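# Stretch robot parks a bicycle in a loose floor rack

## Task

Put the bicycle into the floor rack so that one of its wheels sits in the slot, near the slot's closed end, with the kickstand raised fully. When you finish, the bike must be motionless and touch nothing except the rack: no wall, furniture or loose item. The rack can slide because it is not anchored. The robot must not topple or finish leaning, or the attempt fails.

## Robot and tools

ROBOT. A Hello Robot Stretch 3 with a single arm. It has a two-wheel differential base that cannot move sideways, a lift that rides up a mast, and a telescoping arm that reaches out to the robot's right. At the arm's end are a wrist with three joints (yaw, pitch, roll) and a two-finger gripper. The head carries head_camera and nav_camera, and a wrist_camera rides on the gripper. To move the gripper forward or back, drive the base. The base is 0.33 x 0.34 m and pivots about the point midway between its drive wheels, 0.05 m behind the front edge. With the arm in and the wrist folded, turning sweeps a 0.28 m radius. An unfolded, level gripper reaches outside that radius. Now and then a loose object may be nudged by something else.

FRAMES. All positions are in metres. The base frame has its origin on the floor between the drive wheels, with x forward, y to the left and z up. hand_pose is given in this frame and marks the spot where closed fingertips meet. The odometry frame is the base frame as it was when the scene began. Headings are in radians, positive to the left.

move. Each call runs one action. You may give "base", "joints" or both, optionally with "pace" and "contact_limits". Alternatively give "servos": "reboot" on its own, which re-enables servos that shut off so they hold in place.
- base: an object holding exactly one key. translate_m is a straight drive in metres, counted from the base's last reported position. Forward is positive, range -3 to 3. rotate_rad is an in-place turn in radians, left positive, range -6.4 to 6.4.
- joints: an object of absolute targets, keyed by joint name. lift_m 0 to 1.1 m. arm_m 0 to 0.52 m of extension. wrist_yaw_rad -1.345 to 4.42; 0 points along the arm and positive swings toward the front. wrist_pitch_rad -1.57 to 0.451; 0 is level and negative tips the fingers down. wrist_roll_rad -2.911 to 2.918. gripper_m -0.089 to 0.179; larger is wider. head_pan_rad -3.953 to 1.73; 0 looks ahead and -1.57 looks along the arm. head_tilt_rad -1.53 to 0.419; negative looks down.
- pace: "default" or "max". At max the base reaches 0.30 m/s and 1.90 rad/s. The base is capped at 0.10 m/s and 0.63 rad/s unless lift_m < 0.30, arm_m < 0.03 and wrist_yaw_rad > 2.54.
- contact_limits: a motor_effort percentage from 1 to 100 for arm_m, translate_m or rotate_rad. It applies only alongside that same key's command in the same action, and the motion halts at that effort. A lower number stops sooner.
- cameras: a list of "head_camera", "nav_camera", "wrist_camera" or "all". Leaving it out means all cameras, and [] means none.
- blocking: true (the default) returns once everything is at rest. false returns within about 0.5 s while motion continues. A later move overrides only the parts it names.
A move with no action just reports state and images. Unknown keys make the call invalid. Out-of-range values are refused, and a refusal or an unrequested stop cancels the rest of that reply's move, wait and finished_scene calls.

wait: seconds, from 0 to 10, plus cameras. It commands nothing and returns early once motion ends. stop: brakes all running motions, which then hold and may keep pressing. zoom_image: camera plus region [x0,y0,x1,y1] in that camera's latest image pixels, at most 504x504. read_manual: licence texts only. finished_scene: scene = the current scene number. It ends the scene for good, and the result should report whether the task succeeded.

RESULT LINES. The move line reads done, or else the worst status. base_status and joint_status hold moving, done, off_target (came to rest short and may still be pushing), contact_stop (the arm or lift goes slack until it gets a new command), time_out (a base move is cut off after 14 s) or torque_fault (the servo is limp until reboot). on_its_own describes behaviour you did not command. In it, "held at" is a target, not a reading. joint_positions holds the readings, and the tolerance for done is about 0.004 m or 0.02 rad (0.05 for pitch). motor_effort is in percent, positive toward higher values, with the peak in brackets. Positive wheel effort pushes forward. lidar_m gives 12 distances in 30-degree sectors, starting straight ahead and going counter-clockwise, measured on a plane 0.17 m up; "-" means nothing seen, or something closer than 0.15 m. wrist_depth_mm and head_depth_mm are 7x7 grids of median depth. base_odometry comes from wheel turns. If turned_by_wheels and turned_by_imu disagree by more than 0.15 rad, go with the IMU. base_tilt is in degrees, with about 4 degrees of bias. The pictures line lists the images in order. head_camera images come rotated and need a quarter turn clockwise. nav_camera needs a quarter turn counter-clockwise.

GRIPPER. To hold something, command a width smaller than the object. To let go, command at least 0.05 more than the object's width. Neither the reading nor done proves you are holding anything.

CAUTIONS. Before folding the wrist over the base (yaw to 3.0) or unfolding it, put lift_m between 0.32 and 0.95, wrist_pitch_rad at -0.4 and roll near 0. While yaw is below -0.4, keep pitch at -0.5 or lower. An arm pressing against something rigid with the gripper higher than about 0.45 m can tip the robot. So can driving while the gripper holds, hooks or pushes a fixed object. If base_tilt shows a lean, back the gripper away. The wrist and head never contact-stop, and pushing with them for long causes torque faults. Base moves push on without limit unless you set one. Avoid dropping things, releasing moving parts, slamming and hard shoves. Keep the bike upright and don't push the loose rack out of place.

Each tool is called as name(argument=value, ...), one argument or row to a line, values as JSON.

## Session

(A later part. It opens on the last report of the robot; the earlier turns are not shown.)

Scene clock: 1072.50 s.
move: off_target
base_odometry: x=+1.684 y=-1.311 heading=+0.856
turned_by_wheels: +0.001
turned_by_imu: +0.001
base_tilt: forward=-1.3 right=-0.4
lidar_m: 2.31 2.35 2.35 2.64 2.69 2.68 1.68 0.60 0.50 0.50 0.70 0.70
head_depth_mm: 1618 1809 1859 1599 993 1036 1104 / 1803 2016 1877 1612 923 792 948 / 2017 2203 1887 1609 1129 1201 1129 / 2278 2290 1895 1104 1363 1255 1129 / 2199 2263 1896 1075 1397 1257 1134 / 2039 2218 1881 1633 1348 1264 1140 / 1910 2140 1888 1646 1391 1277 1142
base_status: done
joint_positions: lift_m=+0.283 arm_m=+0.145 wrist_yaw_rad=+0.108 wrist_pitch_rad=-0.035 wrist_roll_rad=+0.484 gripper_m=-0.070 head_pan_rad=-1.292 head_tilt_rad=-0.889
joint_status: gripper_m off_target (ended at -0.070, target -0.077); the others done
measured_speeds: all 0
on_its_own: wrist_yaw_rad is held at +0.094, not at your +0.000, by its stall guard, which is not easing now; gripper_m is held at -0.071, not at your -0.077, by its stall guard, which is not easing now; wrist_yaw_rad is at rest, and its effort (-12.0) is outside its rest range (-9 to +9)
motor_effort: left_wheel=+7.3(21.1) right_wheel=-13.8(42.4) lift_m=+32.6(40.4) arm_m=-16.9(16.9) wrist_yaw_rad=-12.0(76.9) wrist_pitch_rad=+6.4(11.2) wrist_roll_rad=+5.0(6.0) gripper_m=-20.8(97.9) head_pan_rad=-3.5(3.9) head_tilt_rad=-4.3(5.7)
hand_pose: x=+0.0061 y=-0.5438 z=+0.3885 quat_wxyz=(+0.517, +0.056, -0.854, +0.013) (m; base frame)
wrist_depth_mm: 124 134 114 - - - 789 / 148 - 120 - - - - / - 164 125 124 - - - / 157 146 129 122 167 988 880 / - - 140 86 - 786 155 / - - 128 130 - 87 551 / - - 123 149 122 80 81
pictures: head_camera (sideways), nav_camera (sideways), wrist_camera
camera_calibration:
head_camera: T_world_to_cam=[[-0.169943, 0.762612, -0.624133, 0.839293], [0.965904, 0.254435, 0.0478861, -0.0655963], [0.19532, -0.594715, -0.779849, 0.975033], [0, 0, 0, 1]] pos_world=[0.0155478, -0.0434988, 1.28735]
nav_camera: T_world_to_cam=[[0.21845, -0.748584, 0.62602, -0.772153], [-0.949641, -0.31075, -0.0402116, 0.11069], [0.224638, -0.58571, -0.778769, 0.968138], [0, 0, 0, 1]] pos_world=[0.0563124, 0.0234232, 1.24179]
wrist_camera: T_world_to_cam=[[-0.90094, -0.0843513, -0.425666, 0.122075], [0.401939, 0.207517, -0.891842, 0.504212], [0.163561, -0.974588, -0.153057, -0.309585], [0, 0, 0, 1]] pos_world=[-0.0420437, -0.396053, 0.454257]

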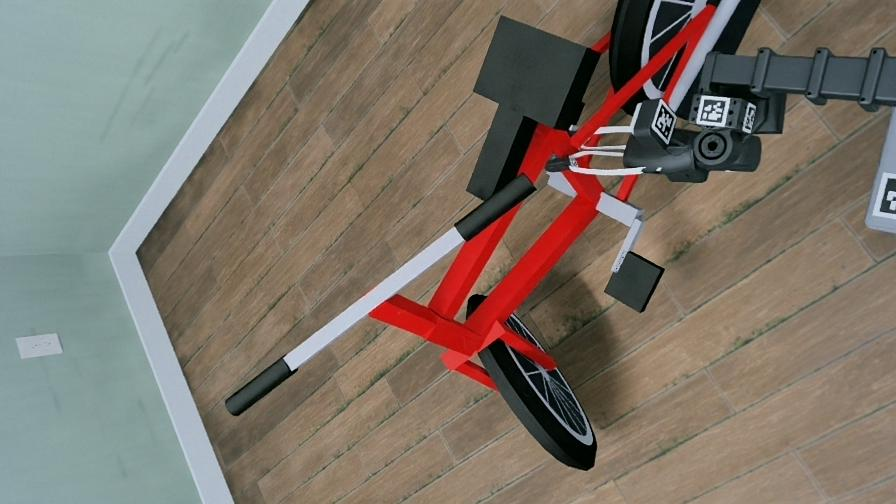

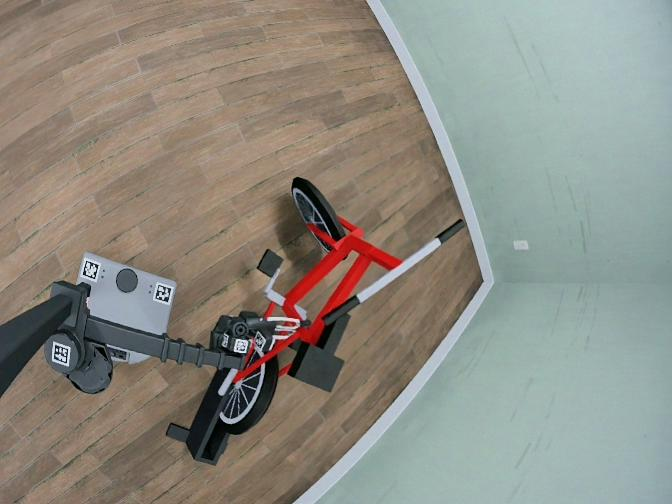

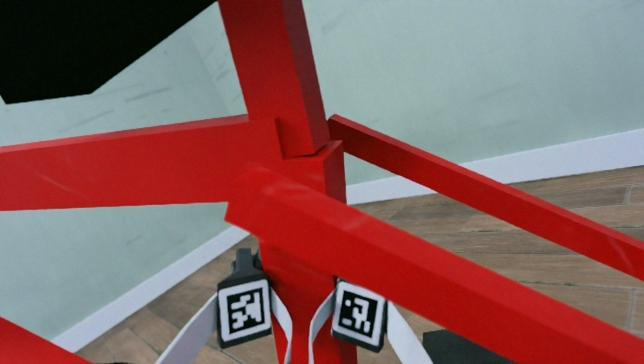

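move(
  base={"translate_m": -0.1},
  joints={"gripper_m": -0.08, "arm_m": 0.155, "wrist_yaw_rad": 0.0},
  cameras=["wrist_camera", "head_camera", "nav_camera"],
)

zoom_image(
  camera="nav_camera",
  region=[170, 250, 400, 504],
)

Scene clock: 1080.97 s.
move: off_target
base_odometry: x=+1.618 y=-1.386 heading=+0.857
turned_by_wheels: +0.001
turned_by_imu: +0.001
base_tilt: forward=-1.3 right=-0.4
lidar_m: 2.38 2.42 2.42 2.71 2.62 2.61 1.59 0.51 0.49 0.50 0.79 2.13
head_depth_mm: 1543 1728 1815 1605 972 1002 1103 / 1717 1930 1871 1604 876 769 1077 / 1944 2135 1885 1597 1343 1215 1131 / 2189 2246 1854 1132 1358 1258 1133 / 2254 2286 1884 1248 1431 1268 1135 / 2117 2236 1906 1636 1423 1266 1141 / 1991 2181 1922 1640 1432 1267 1142
base_status: done
joint_positions: lift_m=+0.283 arm_m=+0.155 wrist_yaw_rad=+0.036 wrist_pitch_rad=-0.034 wrist_roll_rad=+0.486 gripper_m=-0.073 head_pan_rad=-1.292 head_tilt_rad=-0.889
joint_status: wrist_yaw_rad off_target (ended at +0.036, target +0.000); gripper_m off_target (ended at -0.073, target -0.080); the others done
measured_speeds: all 0
on_its_own: gripper_m is held at -0.074, not at your -0.080, by its stall guard, which is not easing now; right_wheel is at rest, and its effort (-23.1) is outside its rest range (-21 to +21); wrist_yaw_rad is at rest, and its effort (-30.5) is outside its rest range (-9 to +9)
motor_effort: left_wheel=+11.0(23.1) right_wheel=-23.1(50.4) lift_m=+23.5(25.0) arm_m=-18.2(21.7) wrist_yaw_rad=-30.5(85.1) wrist_pitch_rad=+6.4(9.3) wrist_roll_rad=+4.4(6.7) gripper_m=-17.6(79.8) head_pan_rad=-2.9(3.8) head_tilt_rad=-5.0(5.3)
hand_pose: x=-0.0122 y=-0.5551 z=+0.3888 quat_wxyz=(+0.517, +0.025, -0.856, -0.006) (m; base frame)
wrist_depth_mm: 136 130 116 - - - 756 / 151 - 121 - - - 788 / - 185 132 142 - - - / 202 169 135 139 166 159 839 / - - 99 131 - 758 149 / 319 - 127 93 94 685 558 / 308 303 122 126 87 87 485
pictures: head_camera (sideways), nav_camera (sideways), wrist_camera
camera_calibration:
head_camera: T_world_to_cam=[[-0.169951, 0.762643, -0.624093, 0.839241], [0.965904, 0.254433, 0.047885, -0.0655949], [0.195309, -0.594676, -0.779881, 0.975075], [0, 0, 0, 1]] pos_world=[0.0155476, -0.0434981, 1.28735]
nav_camera: T_world_to_cam=[[0.218459, -0.748615, 0.62598, -0.772101], [-0.949641, -0.310748, -0.0402136, 0.110692], [0.224627, -0.585672, -0.778801, 0.968179], [0, 0, 0, 1]] pos_world=[0.0563115, 0.0234262, 1.24179]
wrist_camera: T_world_to_cam=[[-0.90364, -0.0198799, -0.427832, 0.141372], [0.417947, 0.177312, -0.891, 0.497199], [0.0935729, -0.983954, -0.151918, -0.324019], [0, 0, 0, 1]] pos_world=[-0.0497338, -0.404169, 0.454263]

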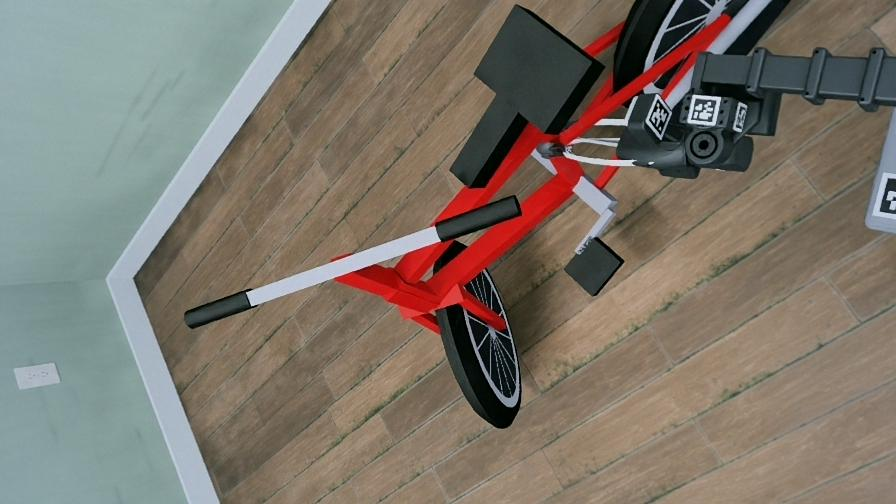

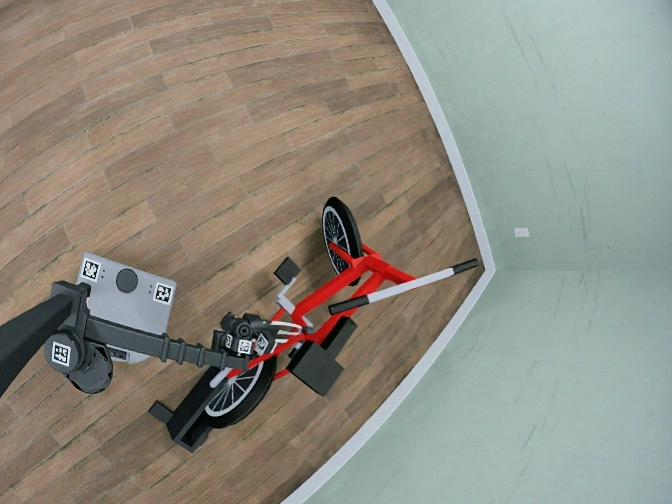

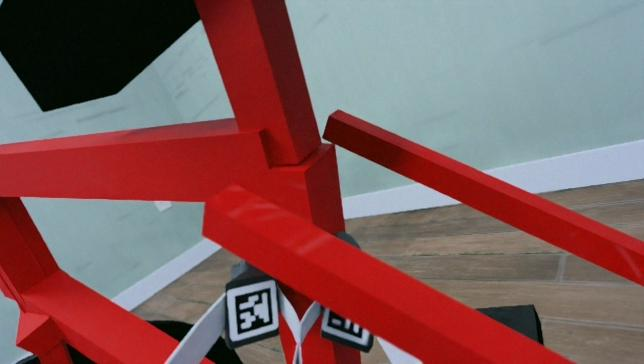

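Scaled by 1.984 from the camera's 672x504 image, which has a finer 792x594 frame.

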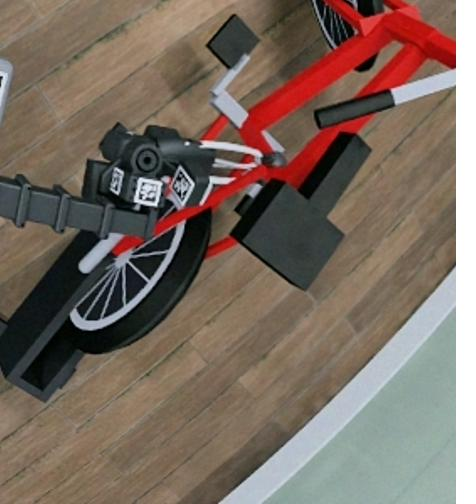

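move(
  joints={"gripper_m": 0.11},
  cameras=[],
)

move(
  joints={"arm_m": 0.0, "lift_m": 0.275, "wrist_pitch_rad": 0.0, "wrist_yaw_rad": 0.0},
  cameras=[],
)

move(
  base={"rotate_rad": -0.38},
  joints={"wrist_yaw_rad": 0.7},
  cameras=[],
)

move(
  base={"translate_m": 0.23},
  cameras=[],
)

move(
  joints={"wrist_yaw_rad": 0.0},
  cameras=["head_camera", "wrist_camera"],
)

Scene clock: 1092.43 s.
move: done
base_odometry: x=+1.618 y=-1.386 heading=+0.856
turned_by_wheels: +0.000
turned_by_imu: +0.000
base_tilt: forward=-1.3 right=-0.5
lidar_m: 2.39 2.42 2.42 2.72 2.62 2.61 1.60 0.51 0.49 0.50 0.79 2.13
head_depth_mm: 1542 1720 1822 1595 962 1008 1103 / 1714 1918 1860 1609 945 773 1080 / 1924 2122 1881 1606 1166 1206 1131 / 2214 2279 1834 1131 1374 1250 1130 / 2258 2285 1907 1254 1422 1267 1138 / 2104 2271 1913 1631 1427 1272 1140 / 1986 2184 1937 1652 1431 1268 1136
base_status: not commanded
joint_positions: lift_m=+0.283 arm_m=+0.155 wrist_yaw_rad=+0.079 wrist_pitch_rad=-0.031 wrist_roll_rad=+0.510 gripper_m=+0.110 head_pan_rad=-1.292 head_tilt_rad=-0.889
joint_status: all done
measured_speeds: all 0
on_its_own: wrist_yaw_rad is held at +0.053, not at your +0.000, by its stall guard, which is still easing
motor_effort: left_wheel=+5.7(5.7) right_wheel=-10.2(10.3) lift_m=+34.1(34.5) arm_m=+5.8(5.9) wrist_yaw_rad=-22.5(23.1) wrist_pitch_rad=+5.8(5.9) wrist_roll_rad=-3.6(3.9) gripper_m=+3.2(84.8) head_pan_rad=-2.9(3.9) head_tilt_rad=-4.7(5.4)
hand_pose: x=-0.0013 y=-0.5545 z=+0.3897 quat_wxyz=(+0.506, +0.042, -0.861, +0.006) (m; base frame)
wrist_depth_mm: 158 140 133 130 - - 752 / - 180 - 128 - - 773 / - 196 151 135 170 167 827 / 256 205 158 135 - 158 799 / 324 - - 99 100 821 151 / - 122 - 161 92 90 559 / 101 124 448 180 178 88 468
pictures: none
No camera images: "cameras" was empty.

Scene clock: 1094.83 s.
move: done
base_odometry: x=+1.618 y=-1.386 heading=+0.856
turned_by_wheels: +0.000
turned_by_imu: +0.000
base_tilt: forward=-1.3 right=-0.4
lidar_m: 2.39 2.43 2.41 2.71 2.62 2.61 1.60 0.51 0.49 0.50 0.79 2.13
head_depth_mm: 1548 1718 1832 1600 980 1028 1120 / 1719 1927 1870 1613 964 1202 746 / 1924 2135 1883 1609 1338 1232 780 / 2215 2281 1852 1132 1366 1259 1130 / 2246 2301 1893 1258 1421 1256 1129 / 2114 2253 1921 1641 1431 1267 1138 / 1992 2190 1912 1647 1434 1274 1140
base_status: not commanded
joint_positions: lift_m=+0.275 arm_m=+0.000 wrist_yaw_rad=+0.002 wrist_pitch_rad=-0.024 wrist_roll_rad=+0.507 gripper_m=+0.110 head_pan_rad=-1.292 head_tilt_rad=-0.889
joint_status: all done
measured_speeds: all 0
motor_effort: left_wheel=+3.1(8.0) right_wheel=-3.9(13.1) lift_m=+33.7(38.0) arm_m=-15.3(24.2) wrist_yaw_rad=-1.6(33.1) wrist_pitch_rad=+4.3(10.9) wrist_roll_rad=-2.3(7.8) gripper_m=+0.2(3.7) head_pan_rad=-3.4(4.3) head_tilt_rad=-4.7(5.3)
hand_pose: x=-0.0210 y=-0.4006 z=+0.3834 quat_wxyz=(+0.508, +0.007, -0.861, -0.010) (m; base frame)
wrist_depth_mm: - - 212 301 - - - / - - 281 - - - - / - - 325 328 - - 200 / - - - 254 - 238 203 / - 473 - 340 233 236 214 / - 122 432 364 147 216 218 / 101 125 408 389 594 119 245
pictures: none
No camera images: "cameras" was empty.

Scene clock: 1096.53 s.
move: done
base_odometry: x=+1.618 y=-1.386 heading=+0.476
turned_by_wheels: -0.380
turned_by_imu: -0.373
base_tilt: forward=-1.3 right=-0.5
lidar_m: 2.14 2.62 2.42 2.43 2.89 2.61 2.29 1.47 0.49 0.49 0.83 0.79
head_depth_mm: 1247 1410 1634 1604 1402 1105 1121 / 1325 1514 1750 1612 1411 1193 1130 / 1399 1616 1819 1602 1058 1213 771 / 1490 1746 1887 1626 1130 1232 1100 / 1588 1873 1914 1633 1349 1246 1134 / 1702 2046 1922 1603 1399 1268 1140 / 1858 2186 1923 1067 1368 1270 1136
base_status: done
joint_positions: lift_m=+0.275 arm_m=+0.000 wrist_yaw_rad=+0.698 wrist_pitch_rad=-0.024 wrist_roll_rad=+0.506 gripper_m=+0.110 head_pan_rad=-1.292 head_tilt_rad=-0.889
joint_status: all done
measured_speeds: all 0
motor_effort: left_wheel=+4.0(8.7) right_wheel=-4.8(7.8) lift_m=+33.4(34.4) arm_m=-13.5(15.2) wrist_yaw_rad=+2.0(3.8) wrist_pitch_rad=+4.3(4.7) wrist_roll_rad=-2.4(2.7) gripper_m=+0.0(1.1) head_pan_rad=-3.2(3.8) head_tilt_rad=-4.7(5.5)
hand_pose: x=+0.1428 y=-0.3409 z=+0.3834 quat_wxyz=(+0.481, +0.300, -0.807, +0.164) (m; base frame)
wrist_depth_mm: - - - 282 - - - / - - - 341 333 - - / - - 520 - 313 - 272 / - - 569 - 337 234 217 / - - 594 508 377 424 206 / - 122 608 711 149 304 240 / 101 121 658 444 371 119 255
pictures: none
No camera images: "cameras" was empty.

Scene clock: 1099.97 s.
move: done
base_odometry: x=+1.823 y=-1.281 heading=+0.477
turned_by_wheels: +0.000
turned_by_imu: +0.001
base_tilt: forward=-1.3 right=-0.5
lidar_m: 1.92 2.35 2.34 2.35 2.87 2.82 2.43 0.67 0.52 0.52 0.64 0.64
head_depth_mm: 1317 1507 1740 1597 834 1166 1121 / 1401 1605 1784 1601 932 1206 1124 / 1479 1721 1854 1630 1129 1231 771 / 1572 1852 1896 1579 1376 1223 1094 / 1690 1997 1892 1202 1351 1241 1131 / 1814 2119 1856 1632 1330 1269 1137 / 1967 2241 1925 1635 1427 1263 1143
base_status: done
joint_positions: lift_m=+0.275 arm_m=+0.000 wrist_yaw_rad=+0.698 wrist_pitch_rad=-0.024 wrist_roll_rad=+0.506 gripper_m=+0.110 head_pan_rad=-1.292 head_tilt_rad=-0.889
joint_status: not commanded
measured_speeds: all 0
motor_effort: left_wheel=+3.1(8.9) right_wheel=+0.2(3.8) lift_m=+33.0(34.2) arm_m=-10.7(13.6) wrist_yaw_rad=+2.0(3.2) wrist_pitch_rad=+4.5(4.8) wrist_roll_rad=-2.4(2.7) gripper_m=+0.7(1.3) head_pan_rad=-3.3(4.2) head_tilt_rad=-4.5(5.6)
hand_pose: x=+0.1428 y=-0.3409 z=+0.3834 quat_wxyz=(+0.481, +0.300, -0.807, +0.164) (m; base frame)
wrist_depth_mm: - - - 337 - - - / - - - 398 - - - / - - - 402 - - - / - - - 465 359 - 867 / - - - 439 483 311 642 / - 122 448 471 502 624 279 / 101 - 471 518 588 119 482
pictures: none
No camera images: "cameras" was empty.

Scene clock: 1101.27 s.
move: done
base_odometry: x=+1.823 y=-1.281 heading=+0.477
turned_by_wheels: +0.000
turned_by_imu: +0.000
base_tilt: forward=-1.4 right=-0.4
lidar_m: 1.92 2.36 2.34 2.35 2.88 2.83 2.43 0.67 0.52 0.52 0.64 0.64
head_depth_mm: 1321 1500 1742 1590 831 1166 1117 / 1402 1613 1784 1606 931 1189 745 / 1489 1718 1847 1625 1125 1238 777 / 1580 1843 1891 1591 1363 1221 1130 / 1690 1990 1907 1203 1355 1265 1135 / 1822 2132 1885 1628 1338 1268 1138 / 1952 2246 1915 1635 1435 1269 1139
base_status: not commanded
joint_positions: lift_m=+0.275 arm_m=+0.000 wrist_yaw_rad=+0.002 wrist_pitch_rad=-0.024 wrist_roll_rad=+0.506 gripper_m=+0.110 head_pan_rad=-1.292 head_tilt_rad=-0.889
joint_status: all done
measured_speeds: all 0
motor_effort: left_wheel=+2.3(3.3) right_wheel=-0.1(0.2) lift_m=+32.5(33.4) arm_m=-10.1(11.3) wrist_yaw_rad=-2.2(3.7) wrist_pitch_rad=+4.2(4.6) wrist_roll_rad=-2.3(2.5) gripper_m=+0.8(1.2) head_pan_rad=-3.5(4.3) head_tilt_rad=-4.3(5.5)
hand_pose: x=-0.0208 y=-0.4006 z=+0.3834 quat_wxyz=(+0.508, +0.007, -0.861, -0.010) (m; base frame)
wrist_depth_mm: - - 237 285 - - - / - 252 - - - - 241 / - - 262 257 - - 242 / 283 - - 274 - 263 249 / - - - - - 273 249 / 345 121 - 427 147 274 269 / 307 320 341 345 376 117 264
pictures: head_camera (sideways), wrist_camera
camera_calibration:
head_camera: T_world_to_cam=[[-0.16995, 0.762643, -0.624093, 0.839241], [0.965905, 0.254432, 0.047885, -0.0655949], [0.195308, -0.594676, -0.779881, 0.975075], [0, 0, 0, 1]] pos_world=[0.0155476, -0.0434981, 1.28735]
wrist_camera: T_world_to_cam=[[-0.895024, 0.0068633, -0.445966, 0.152164], [0.441628, 0.153594, -0.883953, 0.456957], [0.0624308, -0.98811, -0.140501, -0.178697], [0, 0, 0, 1]] pos_world=[-0.0544583, -0.247803, 0.446682]

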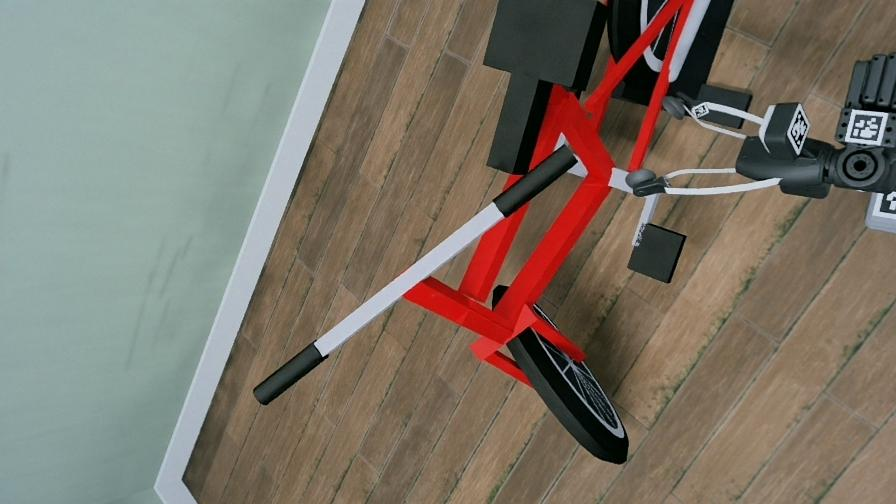

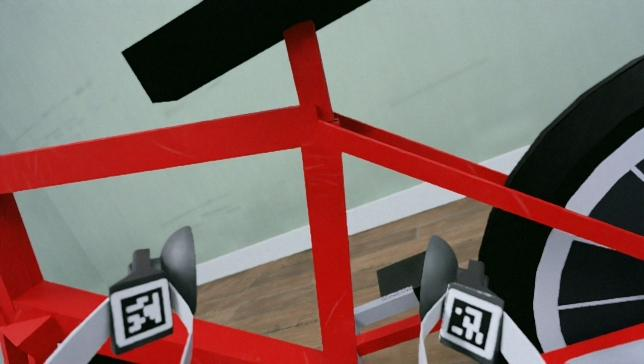

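move(
  base={"translate_m": -0.013},
  joints={"arm_m": 0.157},
  cameras=["wrist_camera"],
)

move(
  joints={"gripper_m": -0.06},
  cameras=[],
)

move(
  base={"translate_m": -0.1},
  joints={"gripper_m": -0.077, "lift_m": 0.283},
  cameras=["wrist_camera"],
)

move(
  base={"translate_m": -0.1},
  joints={"gripper_m": -0.081, "arm_m": 0.165, "wrist_yaw_rad": 0.0},
  cameras=["wrist_camera", "head_camera", "nav_camera"],
)

zoom_image(
  camera="nav_camera",
  region=[170, 250, 400, 504],
)

Scene clock: 1108.70 s.
move: done
base_odometry: x=+1.811 y=-1.287 heading=+0.477
turned_by_wheels: +0.000
turned_by_imu: +0.000
base_tilt: forward=-1.3 right=-0.5
lidar_m: 1.93 2.36 2.34 2.36 2.87 2.81 2.42 1.55 0.52 0.52 0.65 0.65
head_depth_mm: 1319 1501 1723 1599 833 1091 1108 / 1386 1593 1783 1602 920 779 953 / 1478 1721 1861 1614 1112 1197 1131 / 1580 1847 1878 1534 1377 1215 1134 / 1679 1989 1894 1055 1365 1266 1132 / 1811 2102 1860 1633 1249 1272 1135 / 1975 2255 1917 1639 1423 1270 1145
base_status: done
joint_positions: lift_m=+0.275 arm_m=+0.157 wrist_yaw_rad=+0.001 wrist_pitch_rad=-0.023 wrist_roll_rad=+0.506 gripper_m=+0.110 head_pan_rad=-1.292 head_tilt_rad=-0.889
joint_status: all done
measured_speeds: all 0
motor_effort: left_wheel=+1.4(3.9) right_wheel=-3.9(7.6) lift_m=+31.4(32.7) arm_m=+15.6(21.9) wrist_yaw_rad=-1.4(3.0) wrist_pitch_rad=+4.3(4.6) wrist_roll_rad=-2.4(2.5) gripper_m=+0.7(1.2) head_pan_rad=-3.4(4.1) head_tilt_rad=-4.9(5.3)
hand_pose: x=-0.0211 y=-0.5576 z=+0.3836 quat_wxyz=(+0.508, +0.007, -0.861, -0.010) (m; base frame)
wrist_depth_mm: 126 - 96 95 - - - / - - - 100 - - - / - 103 99 108 161 - 860 / 109 108 106 - 156 155 817 / - - - 67 - 67 158 / - 121 141 114 - 68 68 / 101 - - 120 307 116 -
pictures: wrist_camera
camera_calibration:
wrist_camera: T_world_to_cam=[[-0.895015, 0.00760288, -0.445971, 0.153467], [0.441797, 0.152632, -0.884036, 0.480819], [0.061348, -0.988254, -0.139967, -0.334122], [0, 0, 0, 1]] pos_world=[-0.0545711, -0.404753, 0.446737]

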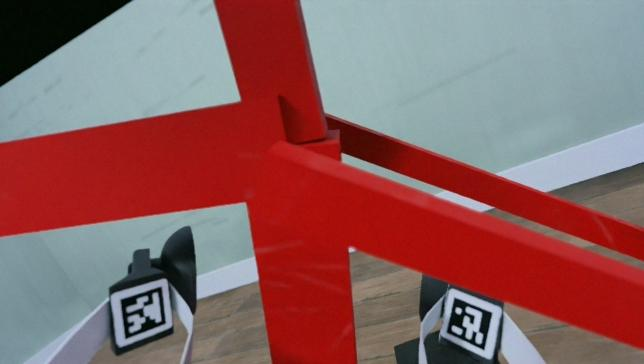

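Scene clock: 1110.93 s.
move: done
base_odometry: x=+1.811 y=-1.287 heading=+0.477
turned_by_wheels: +0.000
turned_by_imu: +0.000
base_tilt: forward=-1.3 right=-0.5
lidar_m: 1.93 2.36 2.34 2.35 2.88 2.82 2.41 1.55 0.52 0.52 0.65 0.65
head_depth_mm: 1324 1501 1724 1599 833 1087 1104 / 1385 1605 1785 1614 914 779 953 / 1480 1710 1870 1599 1122 1200 1127 / 1578 1842 1888 1521 1359 1223 1130 / 1683 1990 1900 1052 1369 1264 1136 / 1801 2111 1845 1633 1249 1268 1135 / 1957 2247 1928 1634 1429 1268 1143
base_status: not commanded
joint_positions: lift_m=+0.275 arm_m=+0.157 wrist_yaw_rad=+0.001 wrist_pitch_rad=-0.023 wrist_roll_rad=+0.495 gripper_m=-0.058 head_pan_rad=-1.292 head_tilt_rad=-0.889
joint_status: all done
measured_speeds: all 0
motor_effort: left_wheel=+0.3(1.3) right_wheel=-3.8(4.1) lift_m=+31.7(32.2) arm_m=+14.8(16.3) wrist_yaw_rad=-0.9(2.4) wrist_pitch_rad=+4.4(4.6) wrist_roll_rad=+1.8(2.5) gripper_m=-36.7(98.8) head_pan_rad=-3.5(4.0) head_tilt_rad=-4.8(5.6)
hand_pose: x=-0.0212 y=-0.5576 z=+0.3836 quat_wxyz=(+0.513, +0.007, -0.858, -0.010) (m; base frame)
wrist_depth_mm: 126 - 96 96 - - - / - - - 101 - - - / - 103 100 106 166 - - / 108 107 106 - 155 156 848 / - - - 67 - 73 158 / - - 124 114 123 68 68 / - - 124 120 123 513 -
pictures: none
No camera images: "cameras" was empty.

Scene clock: 1113.40 s.
move: off_target
base_odometry: x=+1.722 y=-1.333 heading=+0.477
turned_by_wheels: +0.001
turned_by_imu: +0.008
base_tilt: forward=-1.3 right=-0.4
lidar_m: 2.03 2.50 2.38 2.39 2.94 2.72 2.33 1.51 0.52 0.52 0.73 0.76
head_depth_mm: 1287 1463 1696 1598 973 1050 1107 / 1367 1558 1781 1604 883 784 1093 / 1450 1677 1845 1613 1143 1199 1126 / 1534 1814 1889 1109 1362 1261 1136 / 1664 1949 1845 1130 1419 1260 1134 / 1778 2114 1891 1641 1368 1266 1139 / 1944 2221 1923 1638 1402 1275 1141
base_status: done
joint_positions: lift_m=+0.283 arm_m=+0.157 wrist_yaw_rad=+0.097 wrist_pitch_rad=-0.039 wrist_roll_rad=+0.485 gripper_m=-0.073 head_pan_rad=-1.293 head_tilt_rad=-0.892
joint_status: gripper_m off_target (ended at -0.073, target -0.077); the others done
measured_speeds: all 0
on_its_own: wrist_yaw_rad is held at +0.085, not at your +0.000, by its stall guard, which is not easing now; wrist_yaw_rad is at rest, and its effort (-11.0) is outside its rest range (-9 to +9)
motor_effort: left_wheel=+7.6(18.5) right_wheel=-14.3(43.8) lift_m=+21.2(41.0) arm_m=-16.2(25.3) wrist_yaw_rad=-11.0(82.2) wrist_pitch_rad=+7.3(13.6) wrist_roll_rad=+4.7(7.6) gripper_m=-21.9(98.3) head_pan_rad=-3.3(4.1) head_tilt_rad=-3.9(5.4)
hand_pose: x=+0.0032 y=-0.5558 z=+0.3876 quat_wxyz=(+0.517, +0.052, -0.854, +0.008) (m; base frame)
wrist_depth_mm: 118 134 109 - - - 768 / 150 - 115 120 - - 759 / - 165 122 121 163 - - / 156 144 126 122 165 158 851 / - - 88 85 - 806 153 / - - 127 87 85 631 583 / 275 - 123 154 112 80 471
pictures: wrist_camera
camera_calibration:
wrist_camera: T_world_to_cam=[[-0.901521, -0.0725703, -0.426607, 0.124991], [0.404932, 0.206202, -0.890792, 0.505898], [0.152612, -0.975815, -0.15651, -0.320267], [0, 0, 0, 1]] pos_world=[-0.0432951, -0.407768, 0.453848]

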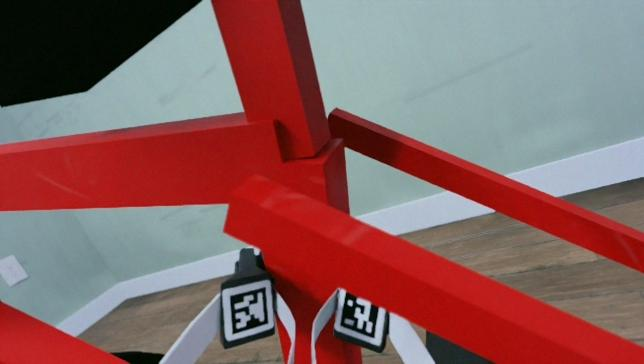

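Scene clock: 1115.50 s.
move: off_target
base_odometry: x=+1.634 y=-1.379 heading=+0.478
turned_by_wheels: +0.001
turned_by_imu: +0.001
base_tilt: forward=-1.3 right=-0.4
lidar_m: 2.12 2.60 2.41 2.43 2.89 2.63 2.27 0.51 0.49 0.51 0.80 2.11
head_depth_mm: 1257 1422 1650 1610 978 1016 1110 / 1325 1525 1753 1596 932 782 1086 / 1409 1623 1835 1522 1184 1215 1135 / 1510 1739 1839 1127 1375 1258 1131 / 1617 1874 1895 1310 1423 1261 1134 / 1729 2073 1912 1635 1416 1267 1136 / 1880 2199 1919 1632 1421 1268 1141
base_status: done
joint_positions: lift_m=+0.283 arm_m=+0.165 wrist_yaw_rad=+0.035 wrist_pitch_rad=-0.038 wrist_roll_rad=+0.493 gripper_m=-0.074 head_pan_rad=-1.293 head_tilt_rad=-0.892
joint_status: wrist_yaw_rad off_target (ended at +0.035, target +0.000); gripper_m off_target (ended at -0.074, target -0.081); the others done
measured_speeds: all 0
on_its_own: gripper_m is held at -0.075, not at your -0.081, by its stall guard, which is not easing now; right_wheel is at rest, and its effort (-26.7) is outside its rest range (-21 to +21); wrist_yaw_rad is at rest, and its effort (-30.7) is outside its rest range (-9 to +9)
motor_effort: left_wheel=+11.7(19.4) right_wheel=-26.7(42.4) lift_m=+30.5(31.2) arm_m=-21.0(21.4) wrist_yaw_rad=-30.7(69.9) wrist_pitch_rad=+6.8(8.9) wrist_roll_rad=+2.3(5.2) gripper_m=-19.3(75.6) head_pan_rad=-3.0(3.7) head_tilt_rad=-3.6(4.3)
hand_pose: x=-0.0125 y=-0.5650 z=+0.3879 quat_wxyz=(+0.514, +0.025, -0.857, -0.007) (m; base frame)
wrist_depth_mm: 133 133 113 - - 780 720 / 154 - 120 127 - - 758 / - 183 131 136 163 - 790 / 203 169 134 136 160 154 817 / - - 95 129 - 788 144 / 321 - 124 90 718 685 567 / 311 300 122 166 83 85 498
pictures: head_camera (sideways), nav_camera (sideways), wrist_camera
camera_calibration:
head_camera: T_world_to_cam=[[-0.169796, 0.764113, -0.622334, 0.836948], [0.966114, 0.253644, 0.0478375, -0.0655341], [0.194405, -0.593123, -0.781288, 0.97691], [0, 0, 0, 1]] pos_world=[0.0155077, -0.0434732, 1.28724]
nav_camera: T_world_to_cam=[[0.218315, -0.750124, 0.624222, -0.769809], [-0.949886, -0.309987, -0.0402981, 0.110804], [0.223729, -0.584142, -0.780207, 0.970013], [0, 0, 0, 1]] pos_world=[0.056291, 0.0235207, 1.24181]
wrist_camera: T_world_to_cam=[[-0.900985, -0.0168399, -0.433524, 0.144425], [0.423783, 0.179861, -0.887726, 0.498555], [0.0929234, -0.983548, -0.154916, -0.332492], [0, 0, 0, 1]] pos_world=[-0.0502577, -0.414261, 0.453684]

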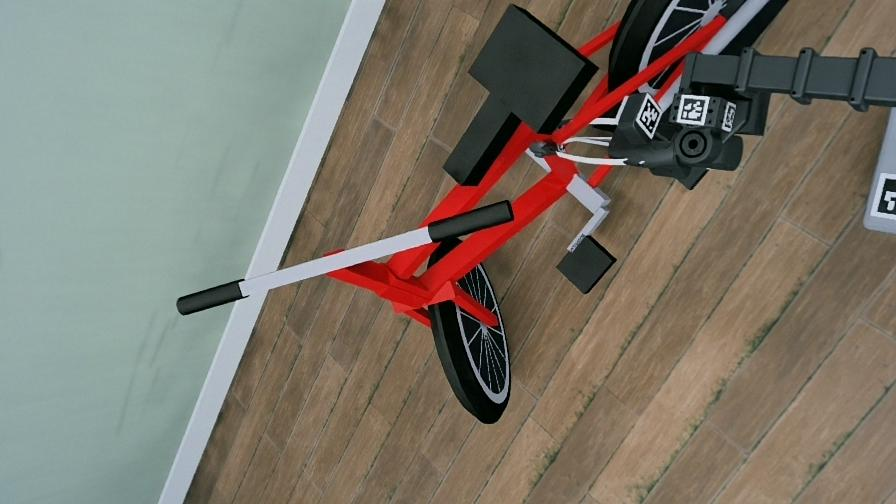

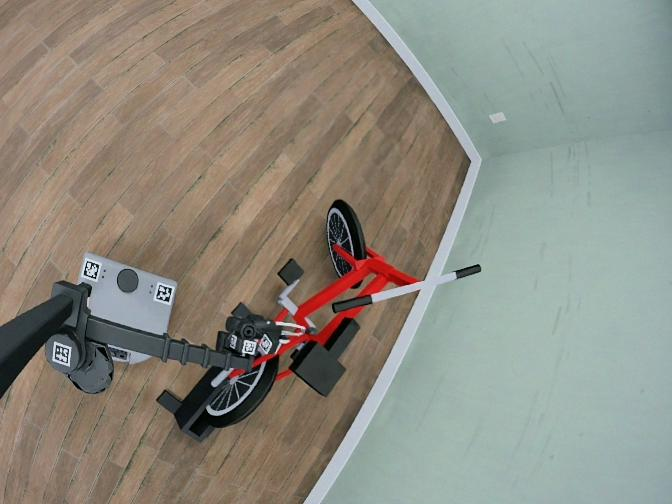

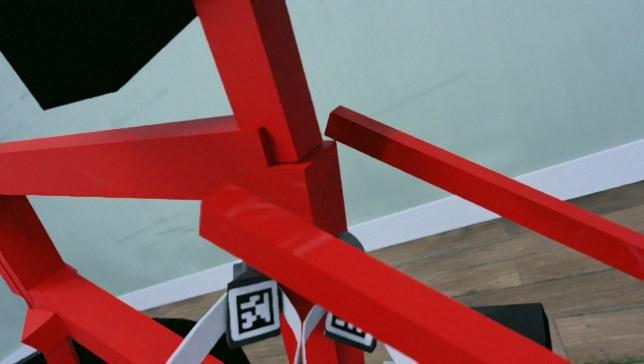

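Scaled by 1.984 from the camera's 672x504 image, which has a finer 792x594 frame.

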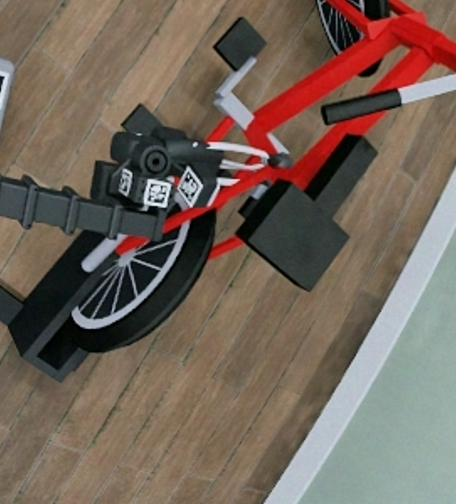

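move(
  joints={"gripper_m": 0.11},
  cameras=[],
)

move(
  joints={"arm_m": 0.0, "lift_m": 0.27, "wrist_pitch_rad": 0.0, "wrist_yaw_rad": 0.0},
  cameras=[],
)

move(
  base={"rotate_rad": -0.36},
  joints={"wrist_yaw_rad": 0.7},
  cameras=[],
)

move(
  base={"translate_m": 0.21},
  cameras=[],
)

move(
  joints={"wrist_yaw_rad": 0.0},
  cameras=["head_camera", "wrist_camera"],
)

Scene clock: 1126.87 s.
move: done
base_odometry: x=+1.633 y=-1.379 heading=+0.478
turned_by_wheels: -0.001
turned_by_imu: -0.001
base_tilt: forward=-1.3 right=-0.4
lidar_m: 2.12 2.61 2.41 2.42 2.89 2.63 2.27 0.51 0.49 0.51 0.80 2.11
head_depth_mm: 1255 1426 1648 1605 967 1018 1103 / 1330 1527 1750 1611 951 782 1093 / 1418 1638 1810 992 1192 1212 1131 / 1499 1734 1845 1137 1357 1264 1130 / 1610 1901 1881 1315 1426 1258 1129 / 1751 2079 1889 1632 1416 1270 1139 / 1885 2206 1904 1628 1432 1278 1141
base_status: not commanded
joint_positions: lift_m=+0.283 arm_m=+0.165 wrist_yaw_rad=+0.078 wrist_pitch_rad=-0.032 wrist_roll_rad=+0.510 gripper_m=+0.110 head_pan_rad=-1.293 head_tilt_rad=-0.892
joint_status: all done
measured_speeds: all 0
on_its_own: wrist_yaw_rad is held at +0.052, not at your +0.000, by its stall guard, which is still easing
motor_effort: left_wheel=+4.8(5.9) right_wheel=-10.2(10.7) lift_m=+32.5(35.8) arm_m=+6.0(13.7) wrist_yaw_rad=-22.7(23.2) wrist_pitch_rad=+6.2(6.4) wrist_roll_rad=-3.7(3.9) gripper_m=+2.7(82.1) head_pan_rad=-3.0(3.6) head_tilt_rad=-3.6(4.4)
hand_pose: x=-0.0015 y=-0.5645 z=+0.3892 quat_wxyz=(+0.506, +0.042, -0.861, +0.005) (m; base frame)
wrist_depth_mm: 157 140 134 118 - 792 747 / - 184 - 124 - - 767 / - 198 151 131 165 - 787 / 262 208 157 132 162 153 755 / 328 - - 98 95 824 602 / - 122 - 160 90 628 562 / 100 125 311 178 126 85 459
pictures: none
No camera images: "cameras" was empty.

Scene clock: 1129.33 s.
move: done
base_odometry: x=+1.633 y=-1.379 heading=+0.477
turned_by_wheels: +0.000
turned_by_imu: +0.000
base_tilt: forward=-1.3 right=-0.5
lidar_m: 2.12 2.61 2.41 2.42 2.90 2.63 2.27 0.51 0.49 0.51 0.80 2.10
head_depth_mm: 1251 1430 1645 1587 965 1035 1122 / 1332 1518 1754 1605 980 1196 748 / 1416 1621 1842 1509 1215 1229 785 / 1501 1718 1844 1135 1364 1259 1133 / 1608 1912 1896 1320 1430 1261 1136 / 1739 2101 1909 1625 1420 1268 1132 / 1882 2177 1927 1644 1434 1267 1144
base_status: not commanded
joint_positions: lift_m=+0.270 arm_m=+0.000 wrist_yaw_rad=+0.002 wrist_pitch_rad=-0.024 wrist_roll_rad=+0.507 gripper_m=+0.110 head_pan_rad=-1.293 head_tilt_rad=-0.892
joint_status: all done
measured_speeds: all 0
motor_effort: left_wheel=+2.7(6.8) right_wheel=-3.4(12.7) lift_m=+34.2(36.4) arm_m=-15.2(21.5) wrist_yaw_rad=-2.1(31.9) wrist_pitch_rad=+4.4(9.7) wrist_roll_rad=-2.3(6.3) gripper_m=+0.3(3.9) head_pan_rad=-2.5(3.7) head_tilt_rad=-3.2(4.5)
hand_pose: x=-0.0210 y=-0.4006 z=+0.3784 quat_wxyz=(+0.508, +0.007, -0.861, -0.010) (m; base frame)
wrist_depth_mm: - - 220 - - - - / - - 302 - - - 200 / - 424 327 333 - 247 200 / - - - 313 - 239 206 / - 486 - 349 237 235 217 / - 121 442 376 149 218 216 / 101 122 418 400 412 119 250
pictures: none
No camera images: "cameras" was empty.

Scene clock: 1131.00 s.
move: done
base_odometry: x=+1.633 y=-1.379 heading=+0.118
turned_by_wheels: -0.360
turned_by_imu: -0.353
base_tilt: forward=-1.3 right=-0.4
lidar_m: 2.11 2.19 2.50 2.41 2.50 2.73 2.63 1.84 0.49 0.49 0.81 0.81
head_depth_mm: 1188 1381 1619 1590 1396 1099 1116 / 1211 1410 1658 1624 1412 1193 1121 / 1242 1442 1719 1617 1050 1210 778 / 1269 1472 1750 1625 1154 1238 1106 / 1303 1518 1776 1619 1341 1238 1130 / 1334 1559 1821 1125 1400 1267 1135 / 1374 1610 1831 1129 1383 1267 1144
base_status: done
joint_positions: lift_m=+0.270 arm_m=+0.000 wrist_yaw_rad=+0.698 wrist_pitch_rad=-0.024 wrist_roll_rad=+0.506 gripper_m=+0.110 head_pan_rad=-1.293 head_tilt_rad=-0.892
joint_status: all done
measured_speeds: all 0
motor_effort: left_wheel=+4.4(8.2) right_wheel=-5.0(7.8) lift_m=+33.0(34.0) arm_m=-13.2(15.5) wrist_yaw_rad=+1.9(4.8) wrist_pitch_rad=+4.4(4.7) wrist_roll_rad=-2.4(2.8) gripper_m=+0.3(1.3) head_pan_rad=-2.5(3.5) head_tilt_rad=-3.6(4.6)
hand_pose: x=+0.1428 y=-0.3409 z=+0.3784 quat_wxyz=(+0.481, +0.300, -0.807, +0.164) (m; base frame)
wrist_depth_mm: - - - 315 - - - / - - 490 357 312 - - / - - - - 274 - 219 / - - - - 358 230 213 / - - 634 493 447 447 203 / - 122 652 733 149 363 253 / 101 124 679 428 386 119 257
pictures: none
No camera images: "cameras" was empty.

Scene clock: 1134.23 s.
move: done
base_odometry: x=+1.842 y=-1.354 heading=+0.118
turned_by_wheels: +0.000
turned_by_imu: +0.001
base_tilt: forward=-1.3 right=-0.4
lidar_m: 1.90 1.98 2.50 2.41 2.50 2.94 2.84 1.89 0.53 0.53 0.67 0.68
head_depth_mm: 1188 1374 1621 1605 844 1174 1116 / 1222 1402 1665 1606 954 1206 1123 / 1246 1449 1726 1612 1134 1250 775 / 1275 1483 1761 1519 1368 1222 1100 / 1308 1526 1759 1076 1365 1243 1134 / 1332 1552 1803 1632 1338 1259 1136 / 1374 1618 1862 1637 1418 1274 1138
base_status: done
joint_positions: lift_m=+0.270 arm_m=+0.000 wrist_yaw_rad=+0.698 wrist_pitch_rad=-0.024 wrist_roll_rad=+0.506 gripper_m=+0.110 head_pan_rad=-1.293 head_tilt_rad=-0.892
joint_status: not commanded
measured_speeds: all 0
motor_effort: left_wheel=+2.8(8.5) right_wheel=+0.2(3.8) lift_m=+31.6(33.7) arm_m=-10.3(14.3) wrist_yaw_rad=+1.2(3.5) wrist_pitch_rad=+4.3(4.7) wrist_roll_rad=-2.0(2.8) gripper_m=-0.1(1.3) head_pan_rad=-3.1(3.7) head_tilt_rad=-3.4(4.4)
hand_pose: x=+0.1428 y=-0.3409 z=+0.3784 quat_wxyz=(+0.481, +0.300, -0.807, +0.164) (m; base frame)
wrist_depth_mm: - - - 360 - - - / - - - 414 - - - / - - - 431 - - - / - - - 475 381 - 848 / - - - 474 517 328 307 / - 121 500 509 147 619 291 / 100 - 544 542 310 119 253
pictures: none
No camera images: "cameras" was empty.

Scene clock: 1135.53 s.
move: done
base_odometry: x=+1.842 y=-1.354 heading=+0.118
turned_by_wheels: +0.000
turned_by_imu: +0.000
base_tilt: forward=-1.3 right=-0.4
lidar_m: 1.90 1.98 2.50 2.41 2.51 2.93 2.84 1.89 0.53 0.52 0.67 0.68
head_depth_mm: 1188 1382 1623 1585 841 1175 1118 / 1216 1404 1664 1607 952 1180 748 / 1243 1439 1733 1617 1136 1234 785 / 1275 1486 1769 1521 1361 1238 1134 / 1301 1534 1756 1071 1377 1258 1135 / 1330 1551 1818 1631 1330 1270 1138 / 1373 1617 1845 1640 1412 1276 1140
base_status: not commanded
joint_positions: lift_m=+0.270 arm_m=+0.000 wrist_yaw_rad=+0.002 wrist_pitch_rad=-0.024 wrist_roll_rad=+0.506 gripper_m=+0.110 head_pan_rad=-1.293 head_tilt_rad=-0.892
joint_status: all done
measured_speeds: all 0
motor_effort: left_wheel=+3.1(3.2) right_wheel=+0.0(0.3) lift_m=+30.7(31.8) arm_m=-9.1(11.0) wrist_yaw_rad=-1.9(3.8) wrist_pitch_rad=+4.4(4.6) wrist_roll_rad=-2.3(2.7) gripper_m=-0.2(1.2) head_pan_rad=-2.5(3.5) head_tilt_rad=-3.6(4.1)
hand_pose: x=-0.0208 y=-0.4006 z=+0.3784 quat_wxyz=(+0.508, +0.007, -0.861, -0.010) (m; base frame)
wrist_depth_mm: - - 250 - - - - / - 265 - - - - 246 / - - 276 268 - - 244 / 347 - - 287 322 258 249 / - - - - - 269 255 / 350 121 - 320 418 279 272 / 101 124 349 351 380 118 264
pictures: head_camera (sideways), wrist_camera
camera_calibration:
head_camera: T_world_to_cam=[[-0.169795, 0.764113, -0.622334, 0.836948], [0.966114, 0.253644, 0.0478375, -0.0655341], [0.194405, -0.593124, -0.781288, 0.97691], [0, 0, 0, 1]] pos_world=[0.0155077, -0.0434732, 1.28724]
wrist_camera: T_world_to_cam=[[-0.895024, 0.00686105, -0.445965, 0.149934], [0.441627, 0.153589, -0.883955, 0.452538], [0.0624306, -0.988111, -0.140496, -0.179401], [0, 0, 0, 1]] pos_world=[-0.0544583, -0.247802, 0.441684]

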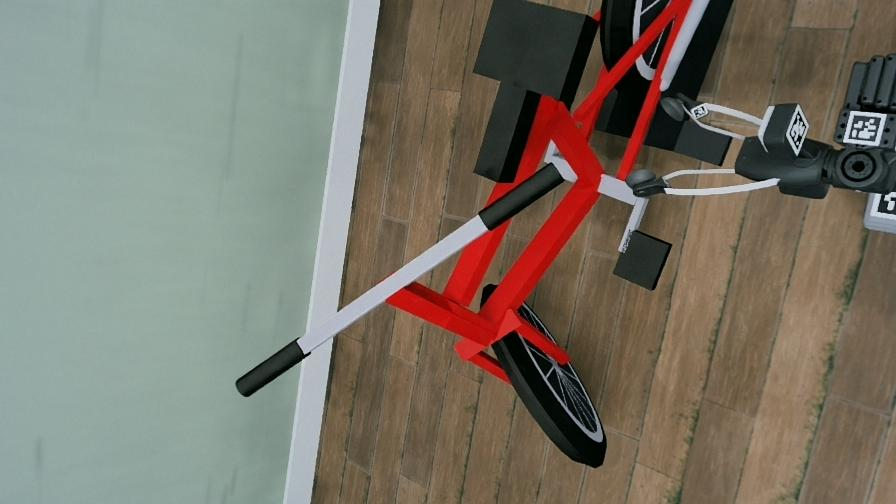

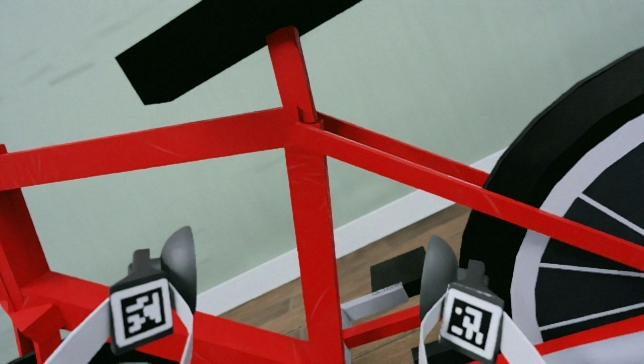

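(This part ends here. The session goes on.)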